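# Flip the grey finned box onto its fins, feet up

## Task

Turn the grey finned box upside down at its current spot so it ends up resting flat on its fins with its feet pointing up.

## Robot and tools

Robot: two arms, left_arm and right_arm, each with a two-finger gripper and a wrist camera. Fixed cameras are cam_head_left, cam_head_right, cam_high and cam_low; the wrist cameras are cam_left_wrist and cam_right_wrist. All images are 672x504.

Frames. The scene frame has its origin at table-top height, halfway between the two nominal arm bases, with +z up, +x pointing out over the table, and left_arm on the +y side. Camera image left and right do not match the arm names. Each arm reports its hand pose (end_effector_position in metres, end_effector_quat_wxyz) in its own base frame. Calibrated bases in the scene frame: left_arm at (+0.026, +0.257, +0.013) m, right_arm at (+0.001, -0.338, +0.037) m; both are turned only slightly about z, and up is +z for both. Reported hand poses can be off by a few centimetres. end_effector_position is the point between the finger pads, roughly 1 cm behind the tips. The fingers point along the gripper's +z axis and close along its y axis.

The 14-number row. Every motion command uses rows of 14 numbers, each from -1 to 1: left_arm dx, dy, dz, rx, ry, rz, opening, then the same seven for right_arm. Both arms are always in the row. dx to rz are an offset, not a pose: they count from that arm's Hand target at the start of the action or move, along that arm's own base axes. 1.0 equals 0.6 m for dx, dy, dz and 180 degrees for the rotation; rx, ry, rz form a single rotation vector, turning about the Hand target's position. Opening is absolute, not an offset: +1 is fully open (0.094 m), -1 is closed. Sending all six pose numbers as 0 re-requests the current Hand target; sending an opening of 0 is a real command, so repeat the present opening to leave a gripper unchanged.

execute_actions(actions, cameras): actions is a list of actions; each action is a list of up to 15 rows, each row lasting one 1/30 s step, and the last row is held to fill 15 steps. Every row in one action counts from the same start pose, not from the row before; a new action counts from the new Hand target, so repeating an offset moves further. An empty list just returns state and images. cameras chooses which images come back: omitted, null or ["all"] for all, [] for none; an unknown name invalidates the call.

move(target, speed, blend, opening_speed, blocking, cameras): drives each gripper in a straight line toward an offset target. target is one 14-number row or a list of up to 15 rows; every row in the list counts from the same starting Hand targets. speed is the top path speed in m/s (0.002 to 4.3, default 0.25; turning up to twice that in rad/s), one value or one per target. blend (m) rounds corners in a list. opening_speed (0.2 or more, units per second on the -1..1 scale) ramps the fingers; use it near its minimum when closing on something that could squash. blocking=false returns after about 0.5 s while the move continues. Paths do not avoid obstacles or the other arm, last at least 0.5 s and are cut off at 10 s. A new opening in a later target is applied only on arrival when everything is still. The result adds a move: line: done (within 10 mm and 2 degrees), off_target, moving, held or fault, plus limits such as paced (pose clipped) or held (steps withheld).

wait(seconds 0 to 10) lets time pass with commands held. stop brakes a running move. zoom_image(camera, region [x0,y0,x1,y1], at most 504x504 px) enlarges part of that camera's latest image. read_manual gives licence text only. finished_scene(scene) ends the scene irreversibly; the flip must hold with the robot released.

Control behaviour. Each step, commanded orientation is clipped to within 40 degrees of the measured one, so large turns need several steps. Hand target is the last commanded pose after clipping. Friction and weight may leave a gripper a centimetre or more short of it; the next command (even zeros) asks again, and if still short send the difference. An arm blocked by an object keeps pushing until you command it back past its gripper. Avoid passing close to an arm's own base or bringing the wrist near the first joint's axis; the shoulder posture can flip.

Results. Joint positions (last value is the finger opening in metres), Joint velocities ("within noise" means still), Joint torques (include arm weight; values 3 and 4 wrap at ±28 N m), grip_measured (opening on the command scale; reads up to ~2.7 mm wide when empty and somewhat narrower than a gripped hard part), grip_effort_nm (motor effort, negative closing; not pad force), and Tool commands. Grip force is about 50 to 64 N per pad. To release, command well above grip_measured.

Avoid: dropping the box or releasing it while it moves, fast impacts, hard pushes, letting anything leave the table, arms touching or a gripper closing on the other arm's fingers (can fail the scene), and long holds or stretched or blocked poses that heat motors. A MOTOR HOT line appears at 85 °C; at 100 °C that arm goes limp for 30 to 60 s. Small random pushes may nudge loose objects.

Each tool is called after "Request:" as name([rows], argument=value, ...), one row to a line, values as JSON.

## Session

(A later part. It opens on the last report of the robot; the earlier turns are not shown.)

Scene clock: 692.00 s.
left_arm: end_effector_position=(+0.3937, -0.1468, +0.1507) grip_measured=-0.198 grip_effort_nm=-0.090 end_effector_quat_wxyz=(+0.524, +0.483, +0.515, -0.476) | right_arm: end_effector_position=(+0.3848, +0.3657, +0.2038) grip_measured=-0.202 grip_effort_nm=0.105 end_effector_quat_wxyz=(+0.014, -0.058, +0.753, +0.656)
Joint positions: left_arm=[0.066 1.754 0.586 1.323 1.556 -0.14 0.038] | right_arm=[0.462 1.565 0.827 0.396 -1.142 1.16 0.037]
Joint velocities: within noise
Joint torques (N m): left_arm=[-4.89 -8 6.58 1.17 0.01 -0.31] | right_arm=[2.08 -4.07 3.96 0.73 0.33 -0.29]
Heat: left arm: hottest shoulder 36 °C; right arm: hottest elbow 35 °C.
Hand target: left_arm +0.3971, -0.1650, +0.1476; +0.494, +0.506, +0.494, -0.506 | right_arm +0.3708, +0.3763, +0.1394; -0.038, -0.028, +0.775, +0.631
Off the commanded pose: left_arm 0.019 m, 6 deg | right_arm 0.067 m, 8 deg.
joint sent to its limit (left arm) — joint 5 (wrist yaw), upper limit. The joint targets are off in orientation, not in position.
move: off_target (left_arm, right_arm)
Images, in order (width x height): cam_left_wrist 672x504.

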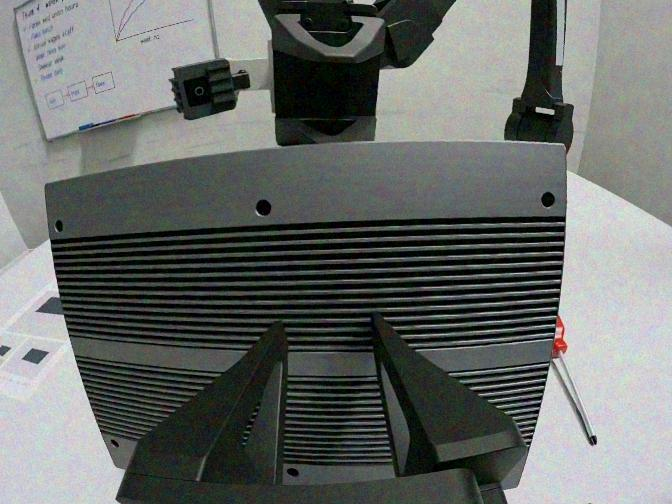

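Request:
move([
  [0.0,0.06,0,0,0,0.01,-0.2,0,0.06,0.05,0,0,0,-0.2],
], speed=[0.04], cameras=["cam_left_wrist","cam_low","cam_right_wrist"])

Request:
zoom_image(camera="cam_low", region=[230, 210, 390, 300])

Scene clock: 701.17 s.
left_arm: end_effector_position=(+0.4009, -0.1259, +0.1507) grip_measured=-0.198 grip_effort_nm=-0.095 end_effector_quat_wxyz=(+0.536, +0.469, +0.528, -0.462) | right_arm: end_effector_position=(+0.3866, +0.3989, +0.2118) grip_measured=-0.202 grip_effort_nm=0.105 end_effector_quat_wxyz=(+0.019, -0.049, +0.759, +0.649)
Joint positions: left_arm=[0.118 1.754 0.586 1.322 1.556 -0.14 0.038] | right_arm=[0.529 1.578 0.877 0.379 -1.054 1.193 0.037]
Joint velocities: within noise
Joint torques (N m): left_arm=[-1.55 -9.35 3.97 1.61 0.02 -0.25] | right_arm=[1.96 -6.83 5.85 0.79 -0.6 0.08]
Heat: left arm: hottest shoulder 36 °C; right arm: hottest elbow 35 °C.
Hand target: left_arm +0.3970, -0.1290, +0.1476; +0.502, +0.498, +0.502, -0.498 | right_arm +0.3708, +0.4123, +0.1694; -0.038, -0.028, +0.774, +0.631
Off the commanded pose: left_arm 0.006 m, 7 deg | right_arm 0.047 m, 8 deg.
joint sent to its limit (left arm) — joint 5 (wrist yaw), upper limit. The joint targets are off in orientation, not in position.
move: off_target (left_arm, right_arm)
Images, in order (width x height): cam_low 672x504, cam_left_wrist 672x504, cam_right_wrist 672x504.

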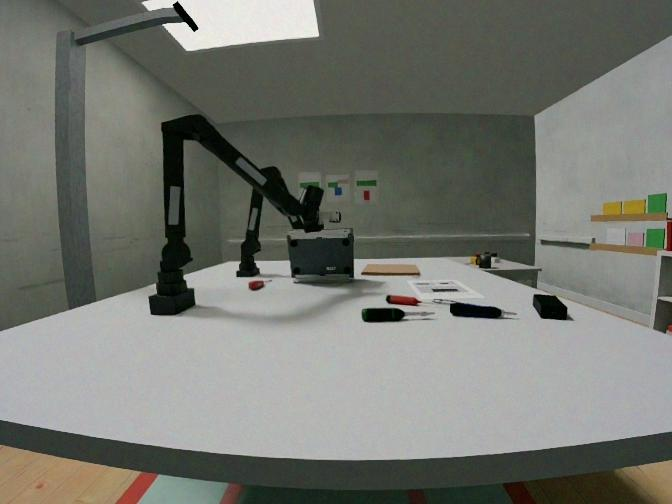

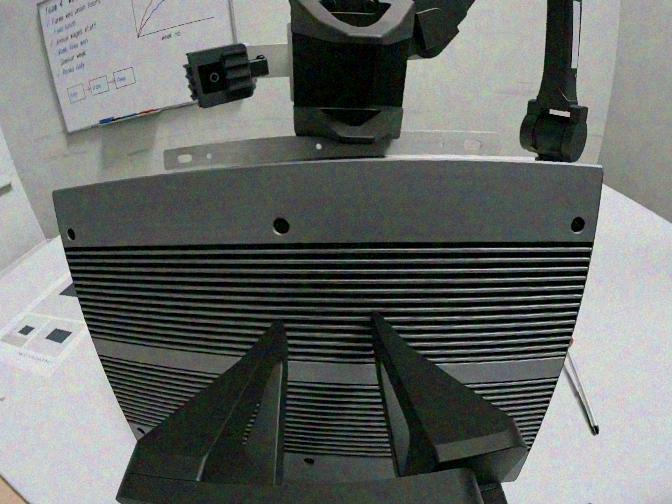

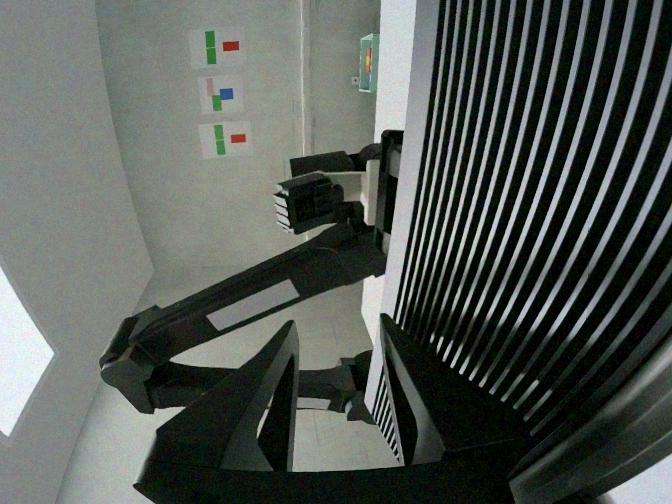

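Scaled by 3.150.

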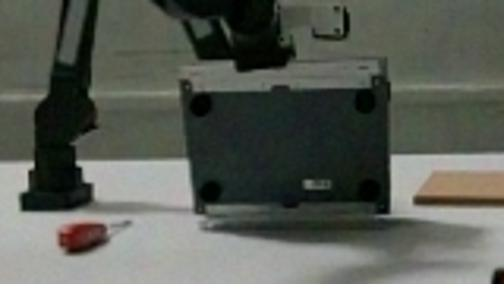

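Request:
move([
  [0.005,0.06,0,0,0,0.01,-0.2,0.01,0.06,0.04,-0.03,0,0,-0.2],
], speed=[0.04], cameras=["cam_left_wrist","cam_low","cam_right_wrist"])

Request:
zoom_image(camera="cam_low", region=[230, 210, 390, 300])

Scene clock: 708.47 s.
left_arm: end_effector_position=(+0.4011, -0.0944, +0.1451) grip_measured=-0.198 grip_effort_nm=-0.090 end_effector_quat_wxyz=(+0.549, +0.440, +0.553, -0.447) | right_arm: end_effector_position=(+0.3678, +0.4502, +0.1952) grip_measured=-0.201 grip_effort_nm=0.037 end_effector_quat_wxyz=(-0.040, -0.033, +0.801, +0.597)
Joint positions: left_arm=[0.2 1.754 0.56 1.322 1.556 -0.139 0.038] | right_arm=[0.64 1.617 0.99 0.096 -0.973 1.145 0.038]
Joint velocities: within noise
Joint torques (N m): left_arm=[-0.62 -10.05 4.21 1.87 0.03 -0.2] | right_arm=[-1.32 -12.4 8.46 1.13 -0.29 -0.14]
Heat: left arm: hottest shoulder 36 °C; right arm: hottest elbow 35 °C.
Hand target: left_arm +0.4001, -0.0929, +0.1477; +0.510, +0.490, +0.509, -0.490 | right_arm +0.3769, +0.4482, +0.1934; -0.039, -0.026, +0.803, +0.594
Off the commanded pose: left_arm 0.003 m, 10 deg | right_arm 0.009 m, 1 deg.
joint sent to its limit (left arm) — joint 5 (wrist yaw), upper limit. The joint targets are off in orientation, not in position.
move: off_target (left_arm)
Images, in order (width x height): cam_low 672x504, cam_left_wrist 672x504, cam_right_wrist 672x504.

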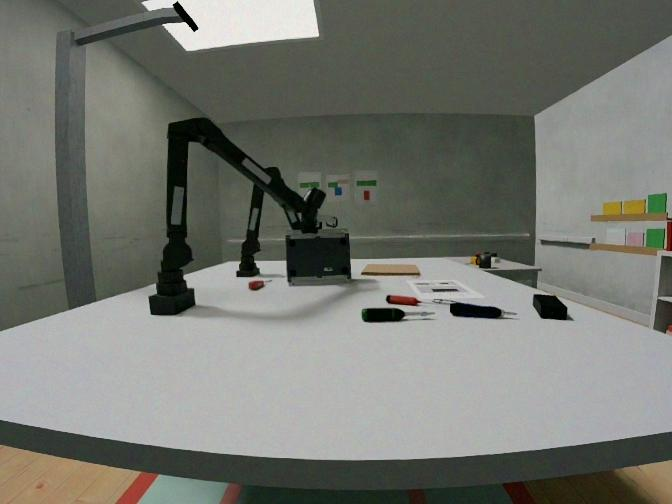

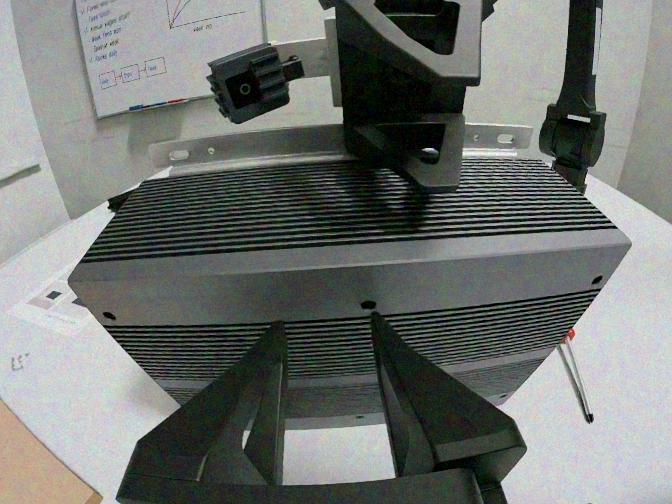

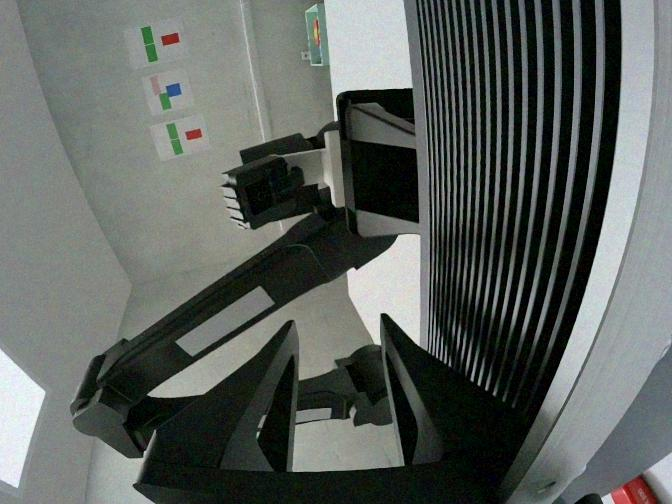

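Scaled by 3.150.

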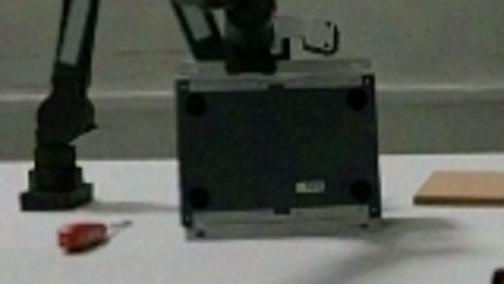

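Request:
move([
  [0,0.06,0,0,0,0,-0.2,0,0,0.15,0,0,0,-0.2],
  [0,0.25,0.25,0,0,0,0,-0.1,-0.35,0.2,0,0,0,-0.2],
], speed=[0.12,0.25], cameras=["cam_left_wrist","cam_head_left"])

Request:
zoom_image(camera="cam_head_left", region=[220, 180, 430, 330])

Scene clock: 719.30 s.
left_arm: end_effector_position=(+0.3944, +0.0491, +0.2854) grip_measured=-0.004 grip_effort_nm=0.168 end_effector_quat_wxyz=(+0.621, +0.326, +0.625, -0.343) | right_arm: end_effector_position=(+0.3021, +0.2401, +0.2962) grip_measured=-0.201 grip_effort_nm=0.037 end_effector_quat_wxyz=(-0.059, -0.019, +0.804, +0.591)
Joint positions: left_arm=[0.572 1.361 0.608 1.179 1.556 -0.451 0.047] | right_arm=[0.236 1.164 0.929 -0.983 -1.252 0.446 0.038]
Joint velocities: within noise
Joint torques (N m): left_arm=[-0.03 -7.12 9.96 1.58 -0.18 -0.31] | right_arm=[-1.85 -5.07 11.75 0.59 -0.62 -0.25]
Heat: left arm: hottest shoulder 36 °C; right arm: hottest elbow 36 °C.
Hand target: left_arm +0.4000, +0.0570, +0.2977; +0.510, +0.490, +0.509, -0.490 | right_arm +0.3169, +0.2383, +0.3134; -0.039, -0.026, +0.803, +0.594
Off the commanded pose: left_arm 0.016 m, 31 deg | right_arm 0.023 m, 2 deg.
joint sent to its limit (left arm) — joint 5 (wrist yaw), upper limit. The joint targets are off in orientation, not in position.
move: off_target (left_arm, right_arm); target 2's new opening was sent with left_arm's hand 0.016 m and 31 deg from that target
Images, in order (width x height): cam_head_left 672x504, cam_left_wrist 672x504.

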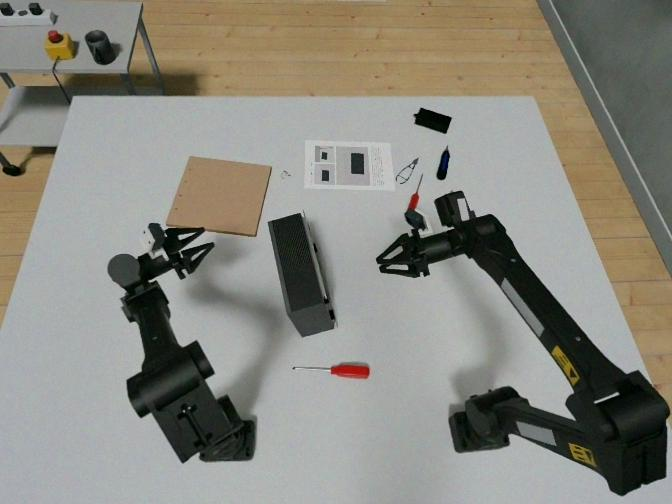

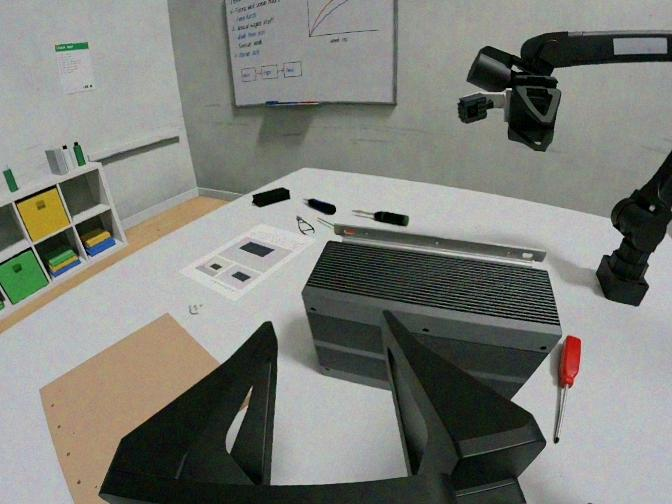

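Scaled by 2.400.

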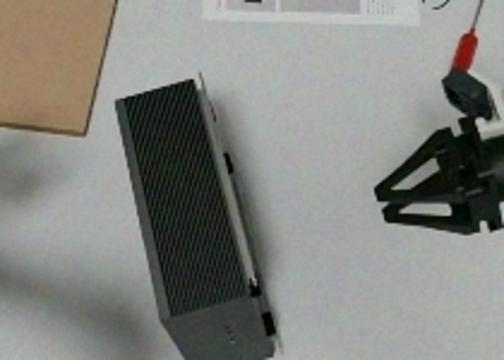

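Request:
move([
  [0,0,0.1,0.1537,0.2745,0.495,0,-0.05,-0.2,0.05,0,0,0,-0.2],
  [-0.042,-0.454,0.004,0.1537,0.2745,0.495,0,-0.05,-0.2,0.05,0,0,0,-0.2],
], speed=[0.4,0.2], cameras=["cam_left_wrist","cam_head_left"])

Request:
zoom_image(camera="cam_head_left", region=[220, 180, 430, 330])

Scene clock: 770.67 s.
left_arm: end_effector_position=(+0.3648, -0.2041, +0.2800) grip_measured=-0.003 grip_effort_nm=0.159 end_effector_quat_wxyz=(+0.331, -0.115, +0.936, -0.013) | right_arm: end_effector_position=(+0.2839, +0.1241, +0.3338) grip_measured=-0.201 grip_effort_nm=0.032 end_effector_quat_wxyz=(+0.017, +0.028, +0.816, +0.577)
Joint positions: left_arm=[-0.689 1.114 1.056 -0.991 -0.451 -0.81 0.047] | right_arm=[-0.135 1.101 1.008 -1.68 -1.223 -0.21 0.038]
Joint velocities: within noise
Joint torques (N m): left_arm=[-1.38 -5.07 13.49 1.85 -0.35 -0.33] | right_arm=[-1.85 -5.19 9.09 -0.05 -0.54 -0.19]
Heat: left arm: hottest elbow 38 °C; right arm: hottest elbow 41 °C.
Hand target: left_arm +0.3749, -0.2153, +0.3001; +0.345, -0.122, +0.930, -0.030 | right_arm +0.2868, +0.1182, +0.3434; -0.039, -0.026, +0.803, +0.594
Off the commanded pose: left_arm 0.025 m, 3 deg | right_arm 0.012 m, 9 deg.
joint sent to its limit (right arm) — joint 4 (wrist pitch), lower limit. The joint targets are off in orientation, not in position.
move: off_target (left_arm, right_arm)
Images, in order (width x height): cam_head_left 672x504, cam_left_wrist 672x504.

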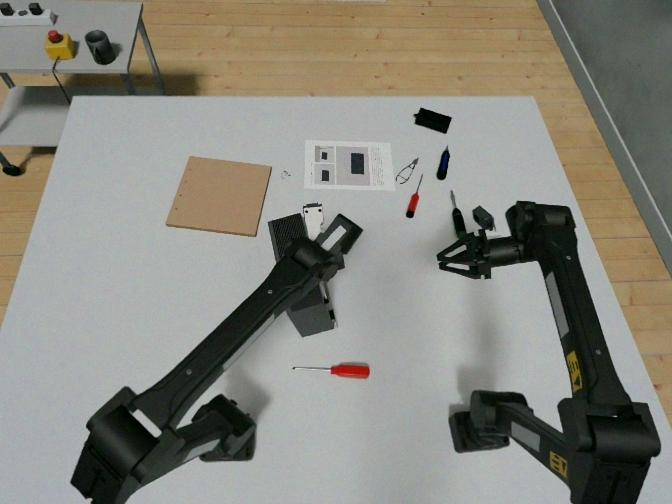

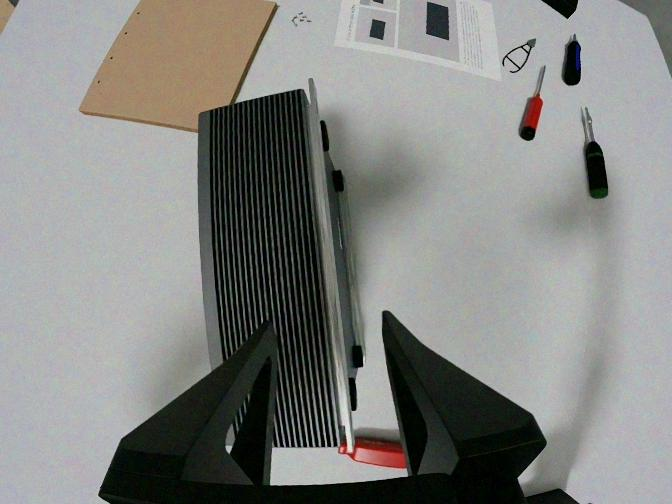

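Scaled by 2.400.

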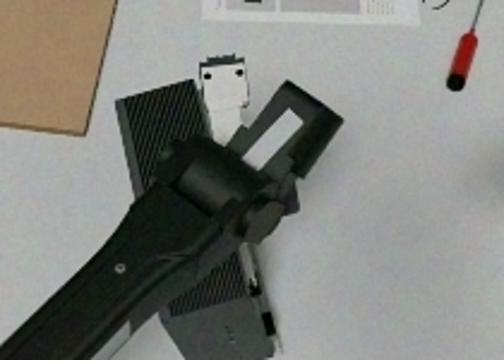

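Request:
move([
  [0.065,0.009,-0.076,0,0,0.028,0,0,0,0,0,0,0,-0.2],
], speed=[0.1], cameras=["cam_left_wrist"])

Scene clock: 791.07 s.
left_arm: end_effector_position=(+0.4047, -0.2087, +0.2523) grip_measured=-0.003 grip_effort_nm=0.159 end_effector_quat_wxyz=(+0.342, -0.151, +0.928, -0.011) | right_arm: end_effector_position=(+0.2839, +0.1241, +0.3338) grip_measured=-0.201 grip_effort_nm=0.037 end_effector_quat_wxyz=(+0.017, +0.028, +0.816, +0.577)
Joint positions: left_arm=[-0.646 1.219 1.056 -0.869 -0.467 -0.838 0.047] | right_arm=[-0.135 1.101 1.008 -1.68 -1.223 -0.21 0.038]
Joint velocities: within noise
Joint torques (N m): left_arm=[0.03 -6.24 10.7 2.21 -0.36 -0.3] | right_arm=[-2.32 -4.78 9.37 0.02 -0.53 -0.17]
Heat: left arm: hottest elbow 41 °C; right arm: hottest elbow 42 °C.
Hand target: left_arm +0.4139, -0.2098, +0.2545; +0.347, -0.163, +0.924, -0.015 | right_arm +0.2868, +0.1182, +0.3434; -0.039, -0.026, +0.803, +0.594
Off the commanded pose: left_arm 0.009 m, 2 deg | right_arm 0.012 m, 9 deg.
joint sent to its limit (right arm) — joint 4 (wrist pitch), lower limit. The joint targets are off in orientation, not in position.
move: off_target (right_arm)
Images, in order (width x height): cam_left_wrist 672x504.

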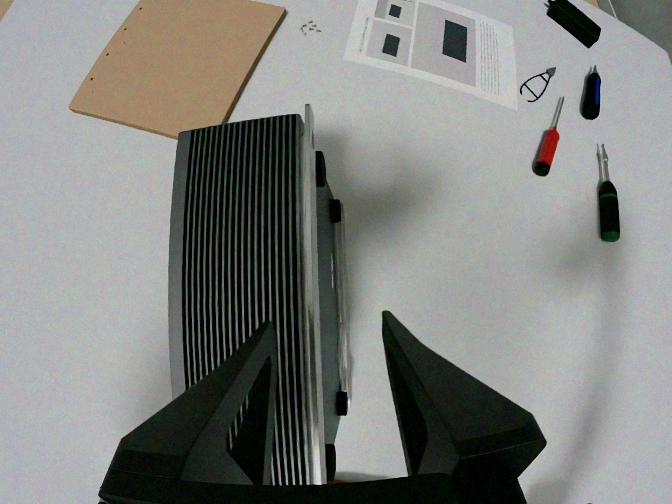

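Request:
move([
  [0.049,0.022,-0.063,0,0,0.008,0,0,0,0,0,0,0,-0.2],
], speed=[0.08], cameras=["cam_left_wrist"])

Scene clock: 798.33 s.
left_arm: end_effector_position=(+0.4379, -0.1978, +0.2236) grip_measured=-0.003 grip_effort_nm=0.164 end_effector_quat_wxyz=(+0.349, -0.177, +0.920, -0.014) | right_arm: end_effector_position=(+0.2839, +0.1241, +0.3338) grip_measured=-0.201 grip_effort_nm=0.037 end_effector_quat_wxyz=(+0.017, +0.028, +0.816, +0.577)
Joint positions: left_arm=[-0.58 1.288 1.031 -0.741 -0.451 -0.826 0.047] | right_arm=[-0.135 1.101 1.008 -1.68 -1.223 -0.21 0.038]
Joint velocities: within noise
Joint torques (N m): left_arm=[0.03 -7.06 9.4 2.13 -0.14 -0.05] | right_arm=[-1.85 -4.78 9.18 0.06 -0.59 -0.22]
Heat: left arm: hottest elbow 41 °C; right arm: hottest elbow 42 °C.
Hand target: left_arm +0.4433, -0.1968, +0.2167; +0.347, -0.175, +0.921, -0.011 | right_arm +0.2868, +0.1182, +0.3434; -0.039, -0.026, +0.803, +0.594
Off the commanded pose: left_arm 0.009 m, 1 deg | right_arm 0.012 m, 9 deg.
joint sent to its limit (right arm) — joint 4 (wrist pitch), lower limit. The joint targets are off in orientation, not in position.
move: off_target (right_arm)
Images, in order (width x height): cam_left_wrist 672x504.

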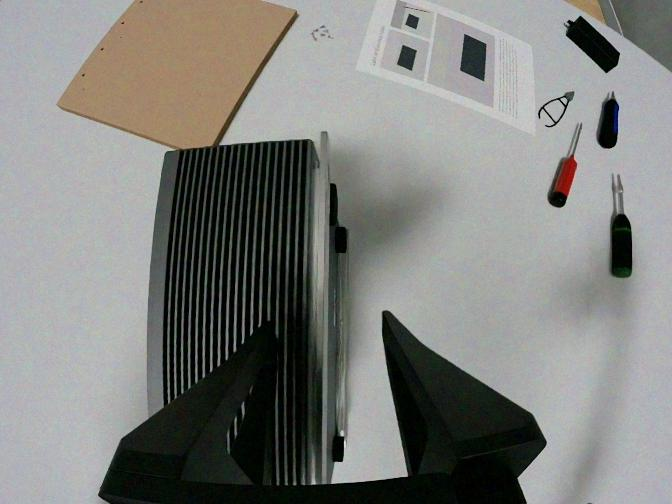

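Request:
move([
  [0.04,0.008,-0.055,0,0,0,0,0,0,0,0,0,0,-0.2],
], speed=[0.05], cameras=["cam_left_wrist"])

Scene clock: 803.83 s.
left_arm: end_effector_position=(+0.4584, -0.1960, +0.2108) grip_measured=-0.002 grip_effort_nm=0.149 end_effector_quat_wxyz=(+0.360, -0.177, +0.916, -0.023) | right_arm: end_effector_position=(+0.2839, +0.1241, +0.3338) grip_measured=-0.201 grip_effort_nm=0.042 end_effector_quat_wxyz=(+0.017, +0.028, +0.816, +0.577)
Joint positions: left_arm=[-0.548 1.327 1.018 -0.645 -0.434 -0.789 0.047] | right_arm=[-0.135 1.101 1.008 -1.68 -1.223 -0.21 0.038]
Joint velocities: within noise
Joint torques (N m): left_arm=[0.91 -5.13 8.31 2.93 0.1 -0.08] | right_arm=[-1.9 -5.19 9.14 -0.05 -0.59 -0.21]
Heat: left arm: hottest elbow 41 °C; right arm: hottest elbow 42 °C.
Hand target: left_arm +0.4672, -0.1920, +0.1836; +0.347, -0.175, +0.922, -0.011 | right_arm +0.2868, +0.1182, +0.3435; -0.039, -0.026, +0.803, +0.594
Off the commanded pose: left_arm 0.029 m, 2 deg | right_arm 0.012 m, 9 deg.
joint sent to its limit (right arm) — joint 4 (wrist pitch), lower limit. The joint targets are off in orientation, not in position.
move: off_target (left_arm, right_arm)
Images, in order (width x height): cam_left_wrist 672x504.

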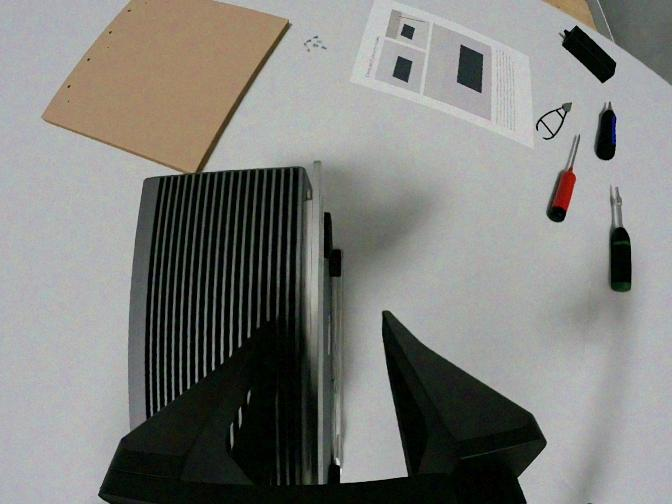

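Request:
move([
  [-0.012,0.002,0.038,0,0,0,0,0,0,0,0,0,0,-0.2],
], speed=[0.05], cameras=[])

Request:
move([
  [0,0,0,0,0,0,-1.0,0,0,0,0,0,0,-0.2],
], speed=[0.05], opening_speed=0.6, cameras=["cam_left_wrist","cam_head_left","cam_low"])

Scene clock: 813.67 s.
left_arm: end_effector_position=(+0.4576, -0.1955, +0.2104) grip_measured=-0.002 grip_effort_nm=0.149 end_effector_quat_wxyz=(+0.358, -0.175, +0.917, -0.021) | right_arm: end_effector_position=(+0.2838, +0.1240, +0.3338) grip_measured=-0.201 grip_effort_nm=0.042 end_effector_quat_wxyz=(+0.017, +0.028, +0.816, +0.577)
Joint positions: left_arm=[-0.548 1.327 1.019 -0.651 -0.434 -0.787 0.047] | right_arm=[-0.135 1.101 1.008 -1.68 -1.223 -0.21 0.038]
Joint velocities: within noise
Joint torques (N m): left_arm=[0.26 -7.88 10.47 0.53 -0.04 -0.12] | right_arm=[-2.14 -5.42 9.01 0.06 -0.58 -0.2]
Heat: left arm: hottest elbow 41 °C; right arm: hottest elbow 42 °C.
Hand target: left_arm +0.4601, -0.1908, +0.2065; +0.347, -0.175, +0.922, -0.011 | right_arm +0.2868, +0.1182, +0.3434; -0.039, -0.026, +0.803, +0.594
Off the commanded pose: left_arm 0.007 m, 2 deg | right_arm 0.012 m, 9 deg.
joint sent to its limit (right arm) — joint 4 (wrist pitch), lower limit. The joint targets are off in orientation, not in position.
move: off_target (right_arm)
No camera images: "cameras" was empty.

Scene clock: 815.70 s.
left_arm: end_effector_position=(+0.4567, -0.1903, +0.2118) grip_measured=-0.937 grip_effort_nm=-1.009 end_effector_quat_wxyz=(+0.353, -0.161, +0.922, -0.011) | right_arm: end_effector_position=(+0.2838, +0.1240, +0.3338) grip_measured=-0.201 grip_effort_nm=0.032 end_effector_quat_wxyz=(+0.017, +0.028, +0.816, +0.577)
Joint positions: left_arm=[-0.539 1.323 1.024 -0.674 -0.429 -0.75 0.003] | right_arm=[-0.135 1.101 1.008 -1.68 -1.223 -0.21 0.038]
Joint velocities: within noise
Joint torques (N m): left_arm=[-0.56 -7.53 10.07 1.46 -0.22 -0.5] | right_arm=[-2.26 -5.07 9.13 0.03 -0.59 -0.18]
Heat: left arm: hottest elbow 41 °C; right arm: hottest elbow 42 °C.
Hand target: left_arm +0.4601, -0.1908, +0.2064; +0.347, -0.175, +0.922, -0.011 | right_arm +0.2868, +0.1182, +0.3434; -0.039, -0.026, +0.803, +0.594
Off the commanded pose: left_arm 0.006 m, 2 deg | right_arm 0.012 m, 9 deg.
joint sent to its limit (right arm) — joint 4 (wrist pitch), lower limit. The joint targets are off in orientation, not in position.
move: off_target (right_arm)
Images, in order (width x height): cam_head_left 672x504, cam_low 672x504, cam_left_wrist 672x504.

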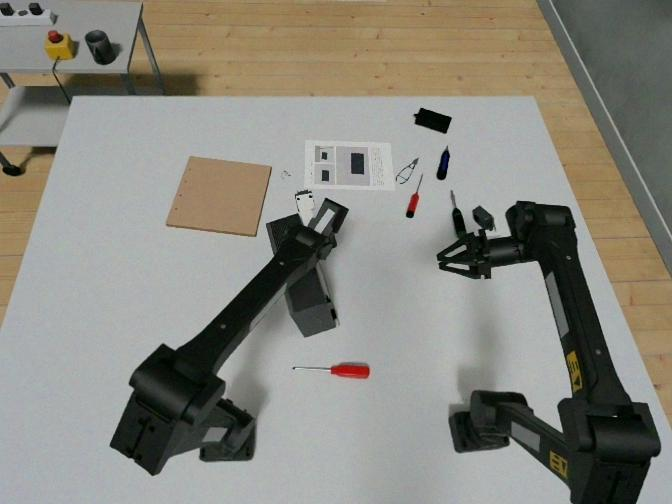

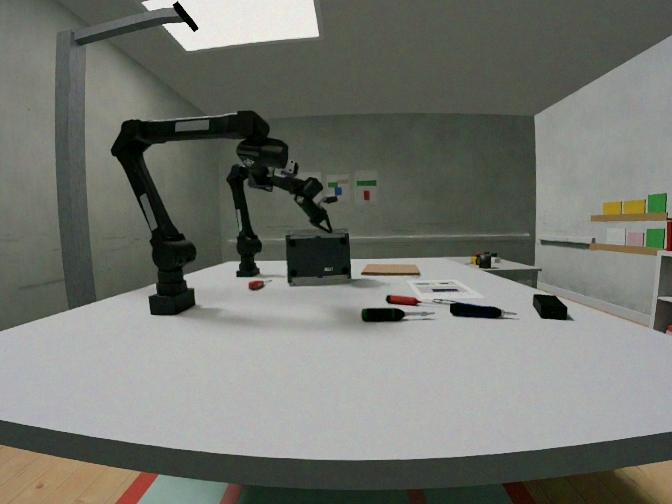

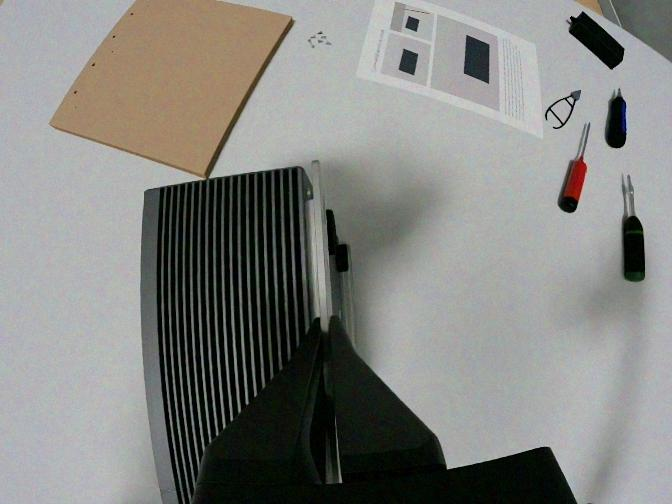

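Request:
move([
  [-0.0178,0.0582,0.0175,-0.0531,-0.0162,0,-1,0,0,0,0,0,0,-0.2],
  [-0.0361,0.1182,0.0242,-0.1062,-0.0324,0,-1,0,0,0,0,0,0,-0.2],
], speed=0.06, cameras=["cam_left_wrist","cam_head_left","cam_low"])

Request:
zoom_image(camera="cam_low", region=[230, 210, 390, 300])

Scene clock: 855.33 s.
left_arm: end_effector_position=(+0.4390, -0.1219, +0.2208) grip_measured=-0.940 grip_effort_nm=-1.009 end_effector_quat_wxyz=(+0.359, -0.214, +0.894, -0.164) | right_arm: end_effector_position=(+0.2838, +0.1240, +0.3338) grip_measured=-0.201 grip_effort_nm=0.032 end_effector_quat_wxyz=(+0.017, +0.028, +0.816, +0.577)
Joint positions: left_arm=[-0.299 1.103 0.814 -0.473 -0.077 -0.735 0.003] | right_arm=[-0.135 1.101 1.008 -1.68 -1.223 -0.21 0.038]
Joint velocities: within noise
Joint torques (N m): left_arm=[-0.21 -6.42 9.11 2.35 0.21 -0.49] | right_arm=[-1.38 -5.77 9.03 -0.12 -0.59 -0.17]
Heat: left arm: hottest elbow 41 °C; right arm: hottest elbow 42 °C.
Hand target: left_arm +0.4384, -0.1198, +0.2211; +0.359, -0.229, +0.888, -0.172 | right_arm +0.2868, +0.1182, +0.3434; -0.039, -0.026, +0.803, +0.594
Off the commanded pose: left_arm 0.002 m, 2 deg | right_arm 0.012 m, 9 deg.
joint sent to its limit (right arm) — joint 4 (wrist pitch), lower limit. The joint targets are off in orientation, not in position.
move: off_target (right_arm)
Images, in order (width x height): cam_head_left 672x504, cam_low 672x504, cam_left_wrist 672x504.

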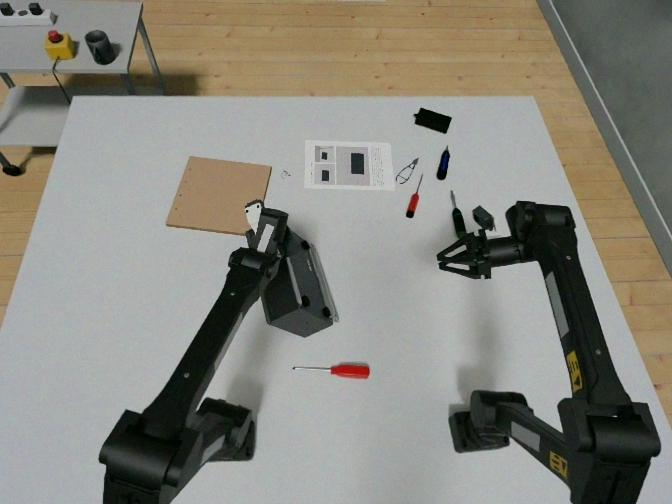

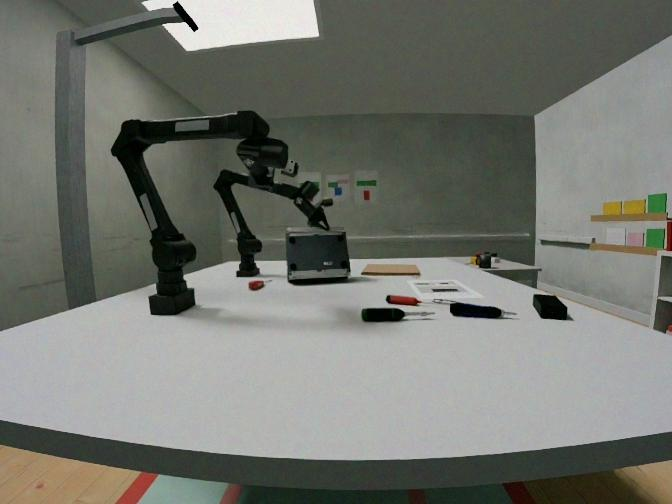

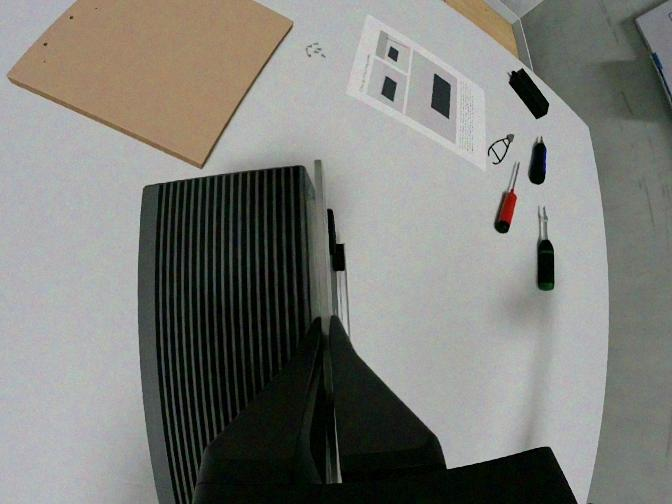

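Scaled by 3.150.

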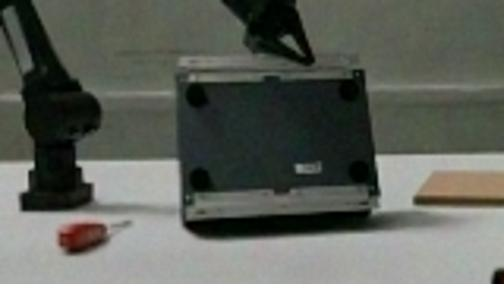

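Request:
move([
  [-0.0184,0.0603,0.012,-0.0531,-0.0162,0,-1,0,0,0,0,0,0,-0.2],
  [-0.0363,0.1189,0.006,-0.1062,-0.0324,0,-1,0,0,0,0,0,0,-0.2],
  [-0.0532,0.1742,-0.012,-0.1593,-0.0487,0,-1,0,0,0,0,0,0,-0.2],
], speed=0.06, cameras=["cam_left_wrist","cam_head_left","cam_low"])

Request:
zoom_image(camera="cam_low", region=[230, 210, 390, 300])

Scene clock: 865.87 s.
left_arm: end_effector_position=(+0.3988, -0.0088, +0.1835) grip_measured=-0.940 grip_effort_nm=-1.013 end_effector_quat_wxyz=(+0.349, -0.291, +0.811, -0.368) | right_arm: end_effector_position=(+0.2838, +0.1240, +0.3338) grip_measured=-0.201 grip_effort_nm=0.032 end_effector_quat_wxyz=(+0.017, +0.028, +0.816, +0.577)
Joint positions: left_arm=[0.221 0.99 0.517 -0.149 0.588 -0.777 0.003] | right_arm=[-0.135 1.101 1.008 -1.68 -1.223 -0.21 0.038]
Joint velocities: within noise
Joint torques (N m): left_arm=[-1.26 -5.42 11.47 2.95 1.81 -0.95] | right_arm=[-2.08 -4.95 9.18 -0.02 -0.53 -0.16]
Heat: left arm: hottest elbow 42 °C; right arm: hottest elbow 42 °C.
Hand target: left_arm +0.4065, -0.0154, +0.2138; +0.357, -0.297, +0.788, -0.403 | right_arm +0.2868, +0.1182, +0.3434; -0.039, -0.026, +0.803, +0.594
Off the commanded pose: left_arm 0.032 m, 5 deg | right_arm 0.012 m, 9 deg.
joint sent to its limit (right arm) — joint 4 (wrist pitch), lower limit. The joint targets are off in orientation, not in position.
move: off_target (left_arm, right_arm)
Images, in order (width x height): cam_head_left 672x504, cam_low 672x504, cam_left_wrist 672x504.

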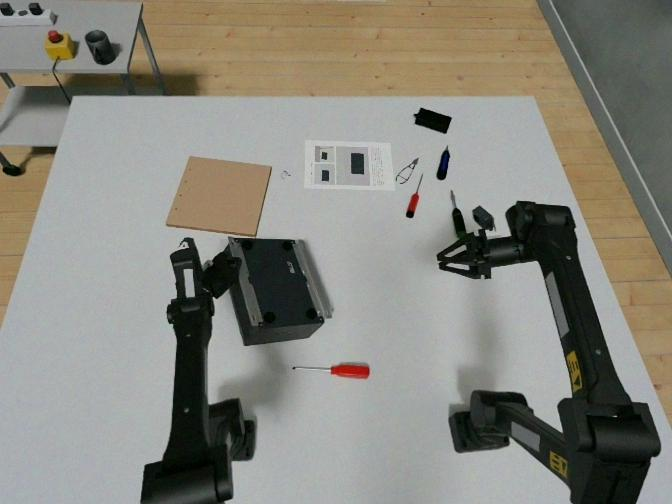

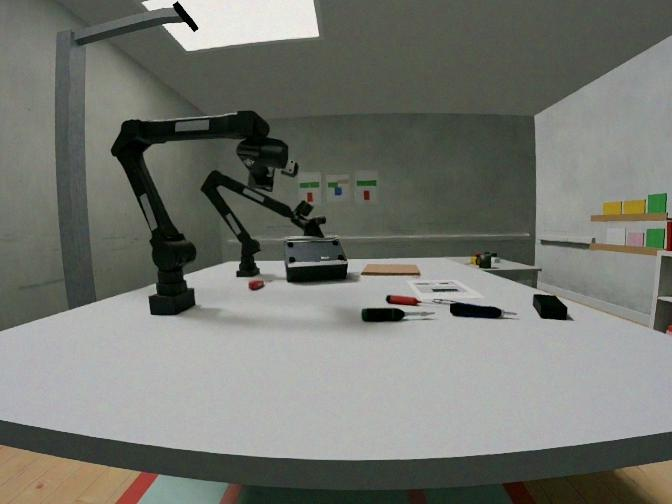

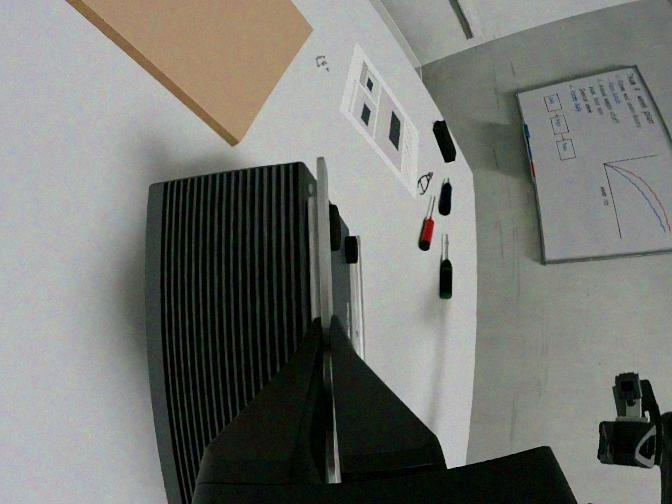

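Scaled by 3.150.

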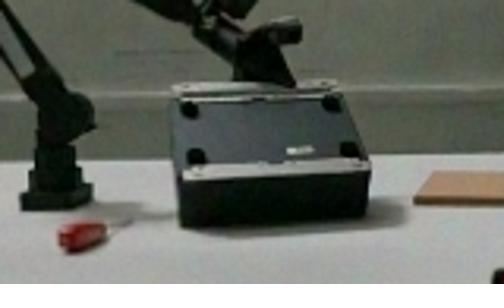

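Request:
move([
  [-0.0222,0.0728,-0.0567,-0.0797,-0.0243,0,-1,0,0,0,0,0,0,-0.2],
  [-0.0343,0.1123,-0.104,-0.1328,-0.0406,0,-1,0,0,0,0,0,0,-0.2],
  [-0.0438,0.1436,-0.158,-0.1859,-0.0568,0,-1,0,0,0,0,0,0,-0.2],
], speed=0.05, cameras=["cam_left_wrist","cam_head_left","cam_low"])

Request:
zoom_image(camera="cam_low", region=[230, 210, 390, 300])

Scene clock: 886.63 s.
left_arm: end_effector_position=(+0.3744, +0.0621, +0.0984) grip_measured=-0.940 grip_effort_nm=-1.013 end_effector_quat_wxyz=(+0.320, -0.348, +0.632, -0.614) | right_arm: end_effector_position=(+0.2838, +0.1240, +0.3338) grip_measured=-0.201 grip_effort_nm=0.032 end_effector_quat_wxyz=(+0.017, +0.028, +0.816, +0.577)
Joint positions: left_arm=[0.598 1.741 0.31 1.32 1.183 -1.491 0.003] | right_arm=[-0.135 1.101 1.008 -1.68 -1.223 -0.21 0.038]
Joint velocities: within noise
Joint torques (N m): left_arm=[0.32 -9.64 4.23 4 0.49 -1.29] | right_arm=[-2.61 -5.36 9.29 -0.08 -0.57 -0.17]
Heat: left arm: hottest elbow 44 °C; right arm: hottest elbow 42 °C.
Hand target: left_arm +0.3803, +0.0709, +0.1191; +0.325, -0.351, +0.604, -0.637 | right_arm +0.2868, +0.1182, +0.3434; -0.039, -0.026, +0.803, +0.594
Off the commanded pose: left_arm 0.023 m, 4 deg | right_arm 0.012 m, 9 deg.
joint sent to its limit (right arm) — joint 4 (wrist pitch), lower limit. The joint targets are off in orientation, not in position.
move: off_target (left_arm, right_arm)
Images, in order (width x height): cam_head_left 672x504, cam_low 672x504, cam_left_wrist 672x504.

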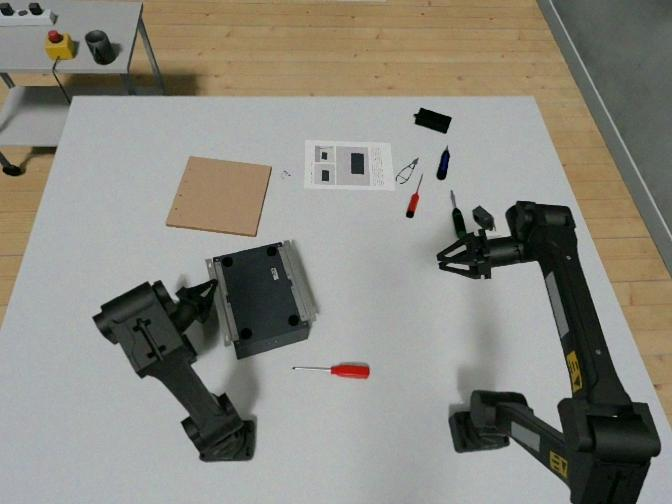

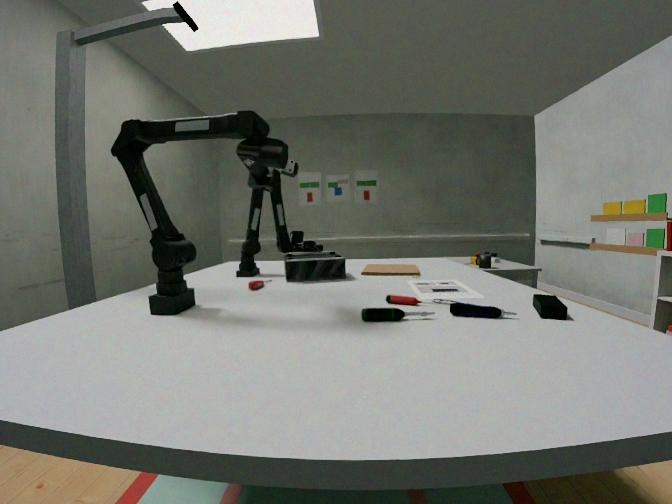

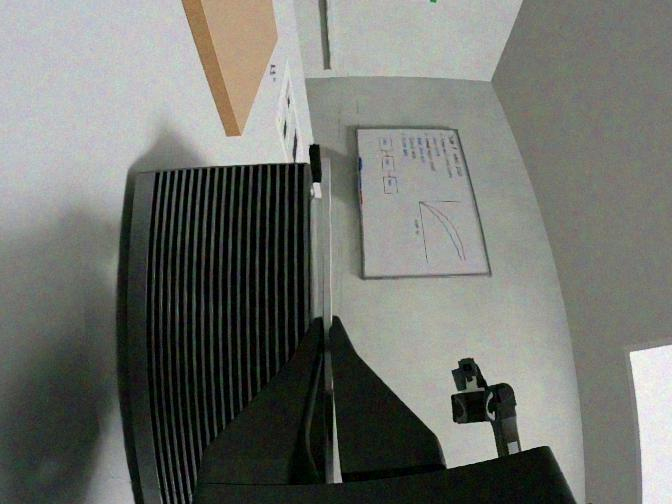

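Scaled by 3.150.

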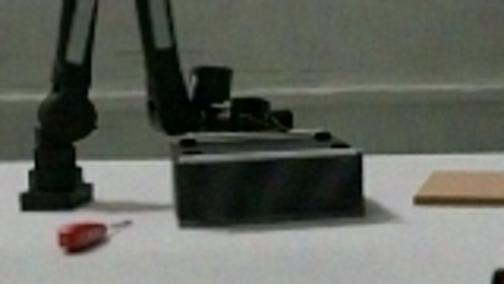

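Request:
move([
  [-0.003,0.008,-0.022,-0.018,-0.006,0,-1,0,0,0,0,0,0,-0.2],
  [-0.006,0.012,-0.05,-0.0265,-0.008,0,-1,0,0,0,0,0,0,-0.2],
], speed=0.04, cameras=["cam_left_wrist","cam_head_left","cam_low"])

Request:
zoom_image(camera="cam_low", region=[230, 210, 390, 300])

Scene clock: 893.60 s.
left_arm: end_effector_position=(+0.3707, +0.0663, +0.0865) grip_measured=-0.940 grip_effort_nm=-1.004 end_effector_quat_wxyz=(+0.318, -0.345, +0.617, -0.631) | right_arm: end_effector_position=(+0.2838, +0.1240, +0.3338) grip_measured=-0.201 grip_effort_nm=0.032 end_effector_quat_wxyz=(+0.017, +0.028, +0.816, +0.577)
Joint positions: left_arm=[0.62 1.891 0.322 1.57 1.215 -1.614 0.003] | right_arm=[-0.135 1.101 1.008 -1.68 -1.223 -0.21 0.038]
Joint velocities: within noise
Joint torques (N m): left_arm=[0.73 -7.47 3.47 2.55 0.18 -1.06] | right_arm=[-1.55 -5.3 9.43 0.03 -0.55 -0.23]
Heat: left arm: hottest elbow 43 °C; right arm: hottest elbow 42 °C.
Hand target: left_arm +0.3766, +0.0780, +0.0890; +0.317, -0.356, +0.573, -0.666 | right_arm +0.2868, +0.1182, +0.3434; -0.039, -0.026, +0.803, +0.594
Off the commanded pose: left_arm 0.013 m, 7 deg | right_arm 0.012 m, 9 deg.
joint sent to its limit (left arm) — joint 4 (wrist pitch), upper limit. The joint targets are off in orientation, not in position.
joint sent to its limit (right arm) — joint 4 (wrist pitch), lower limit. The joint targets are off in orientation, not in position.
move: off_target (left_arm, right_arm)
Images, in order (width x height): cam_head_left 672x504, cam_low 672x504, cam_left_wrist 672x504.

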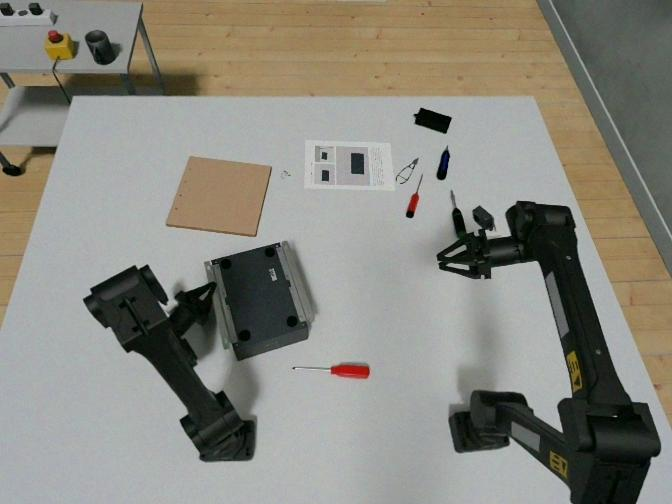

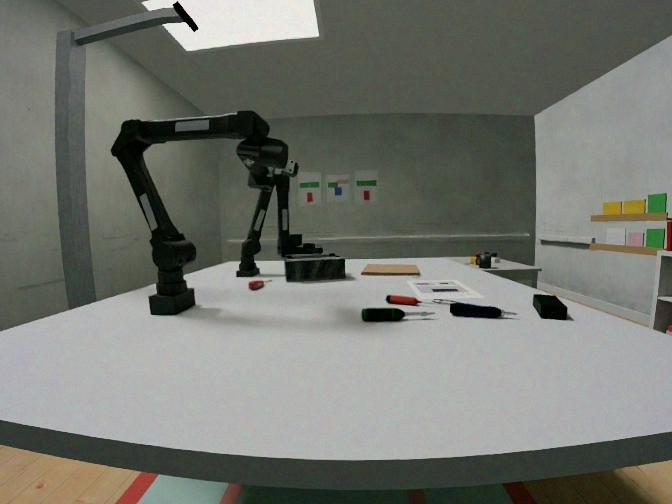

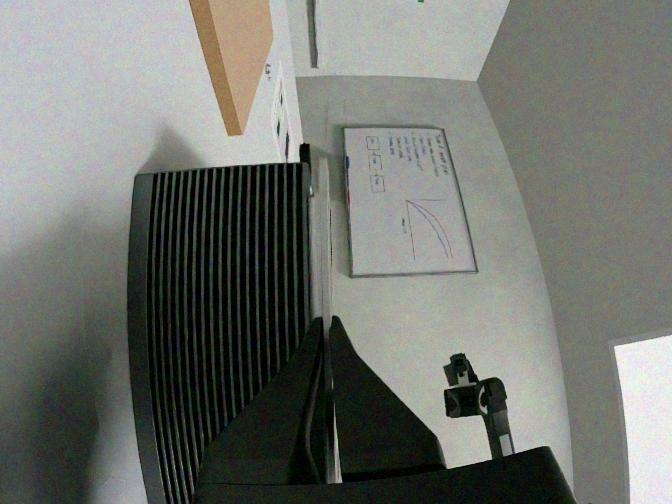

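Scaled by 3.150.

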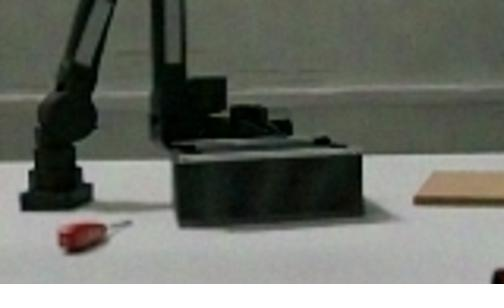

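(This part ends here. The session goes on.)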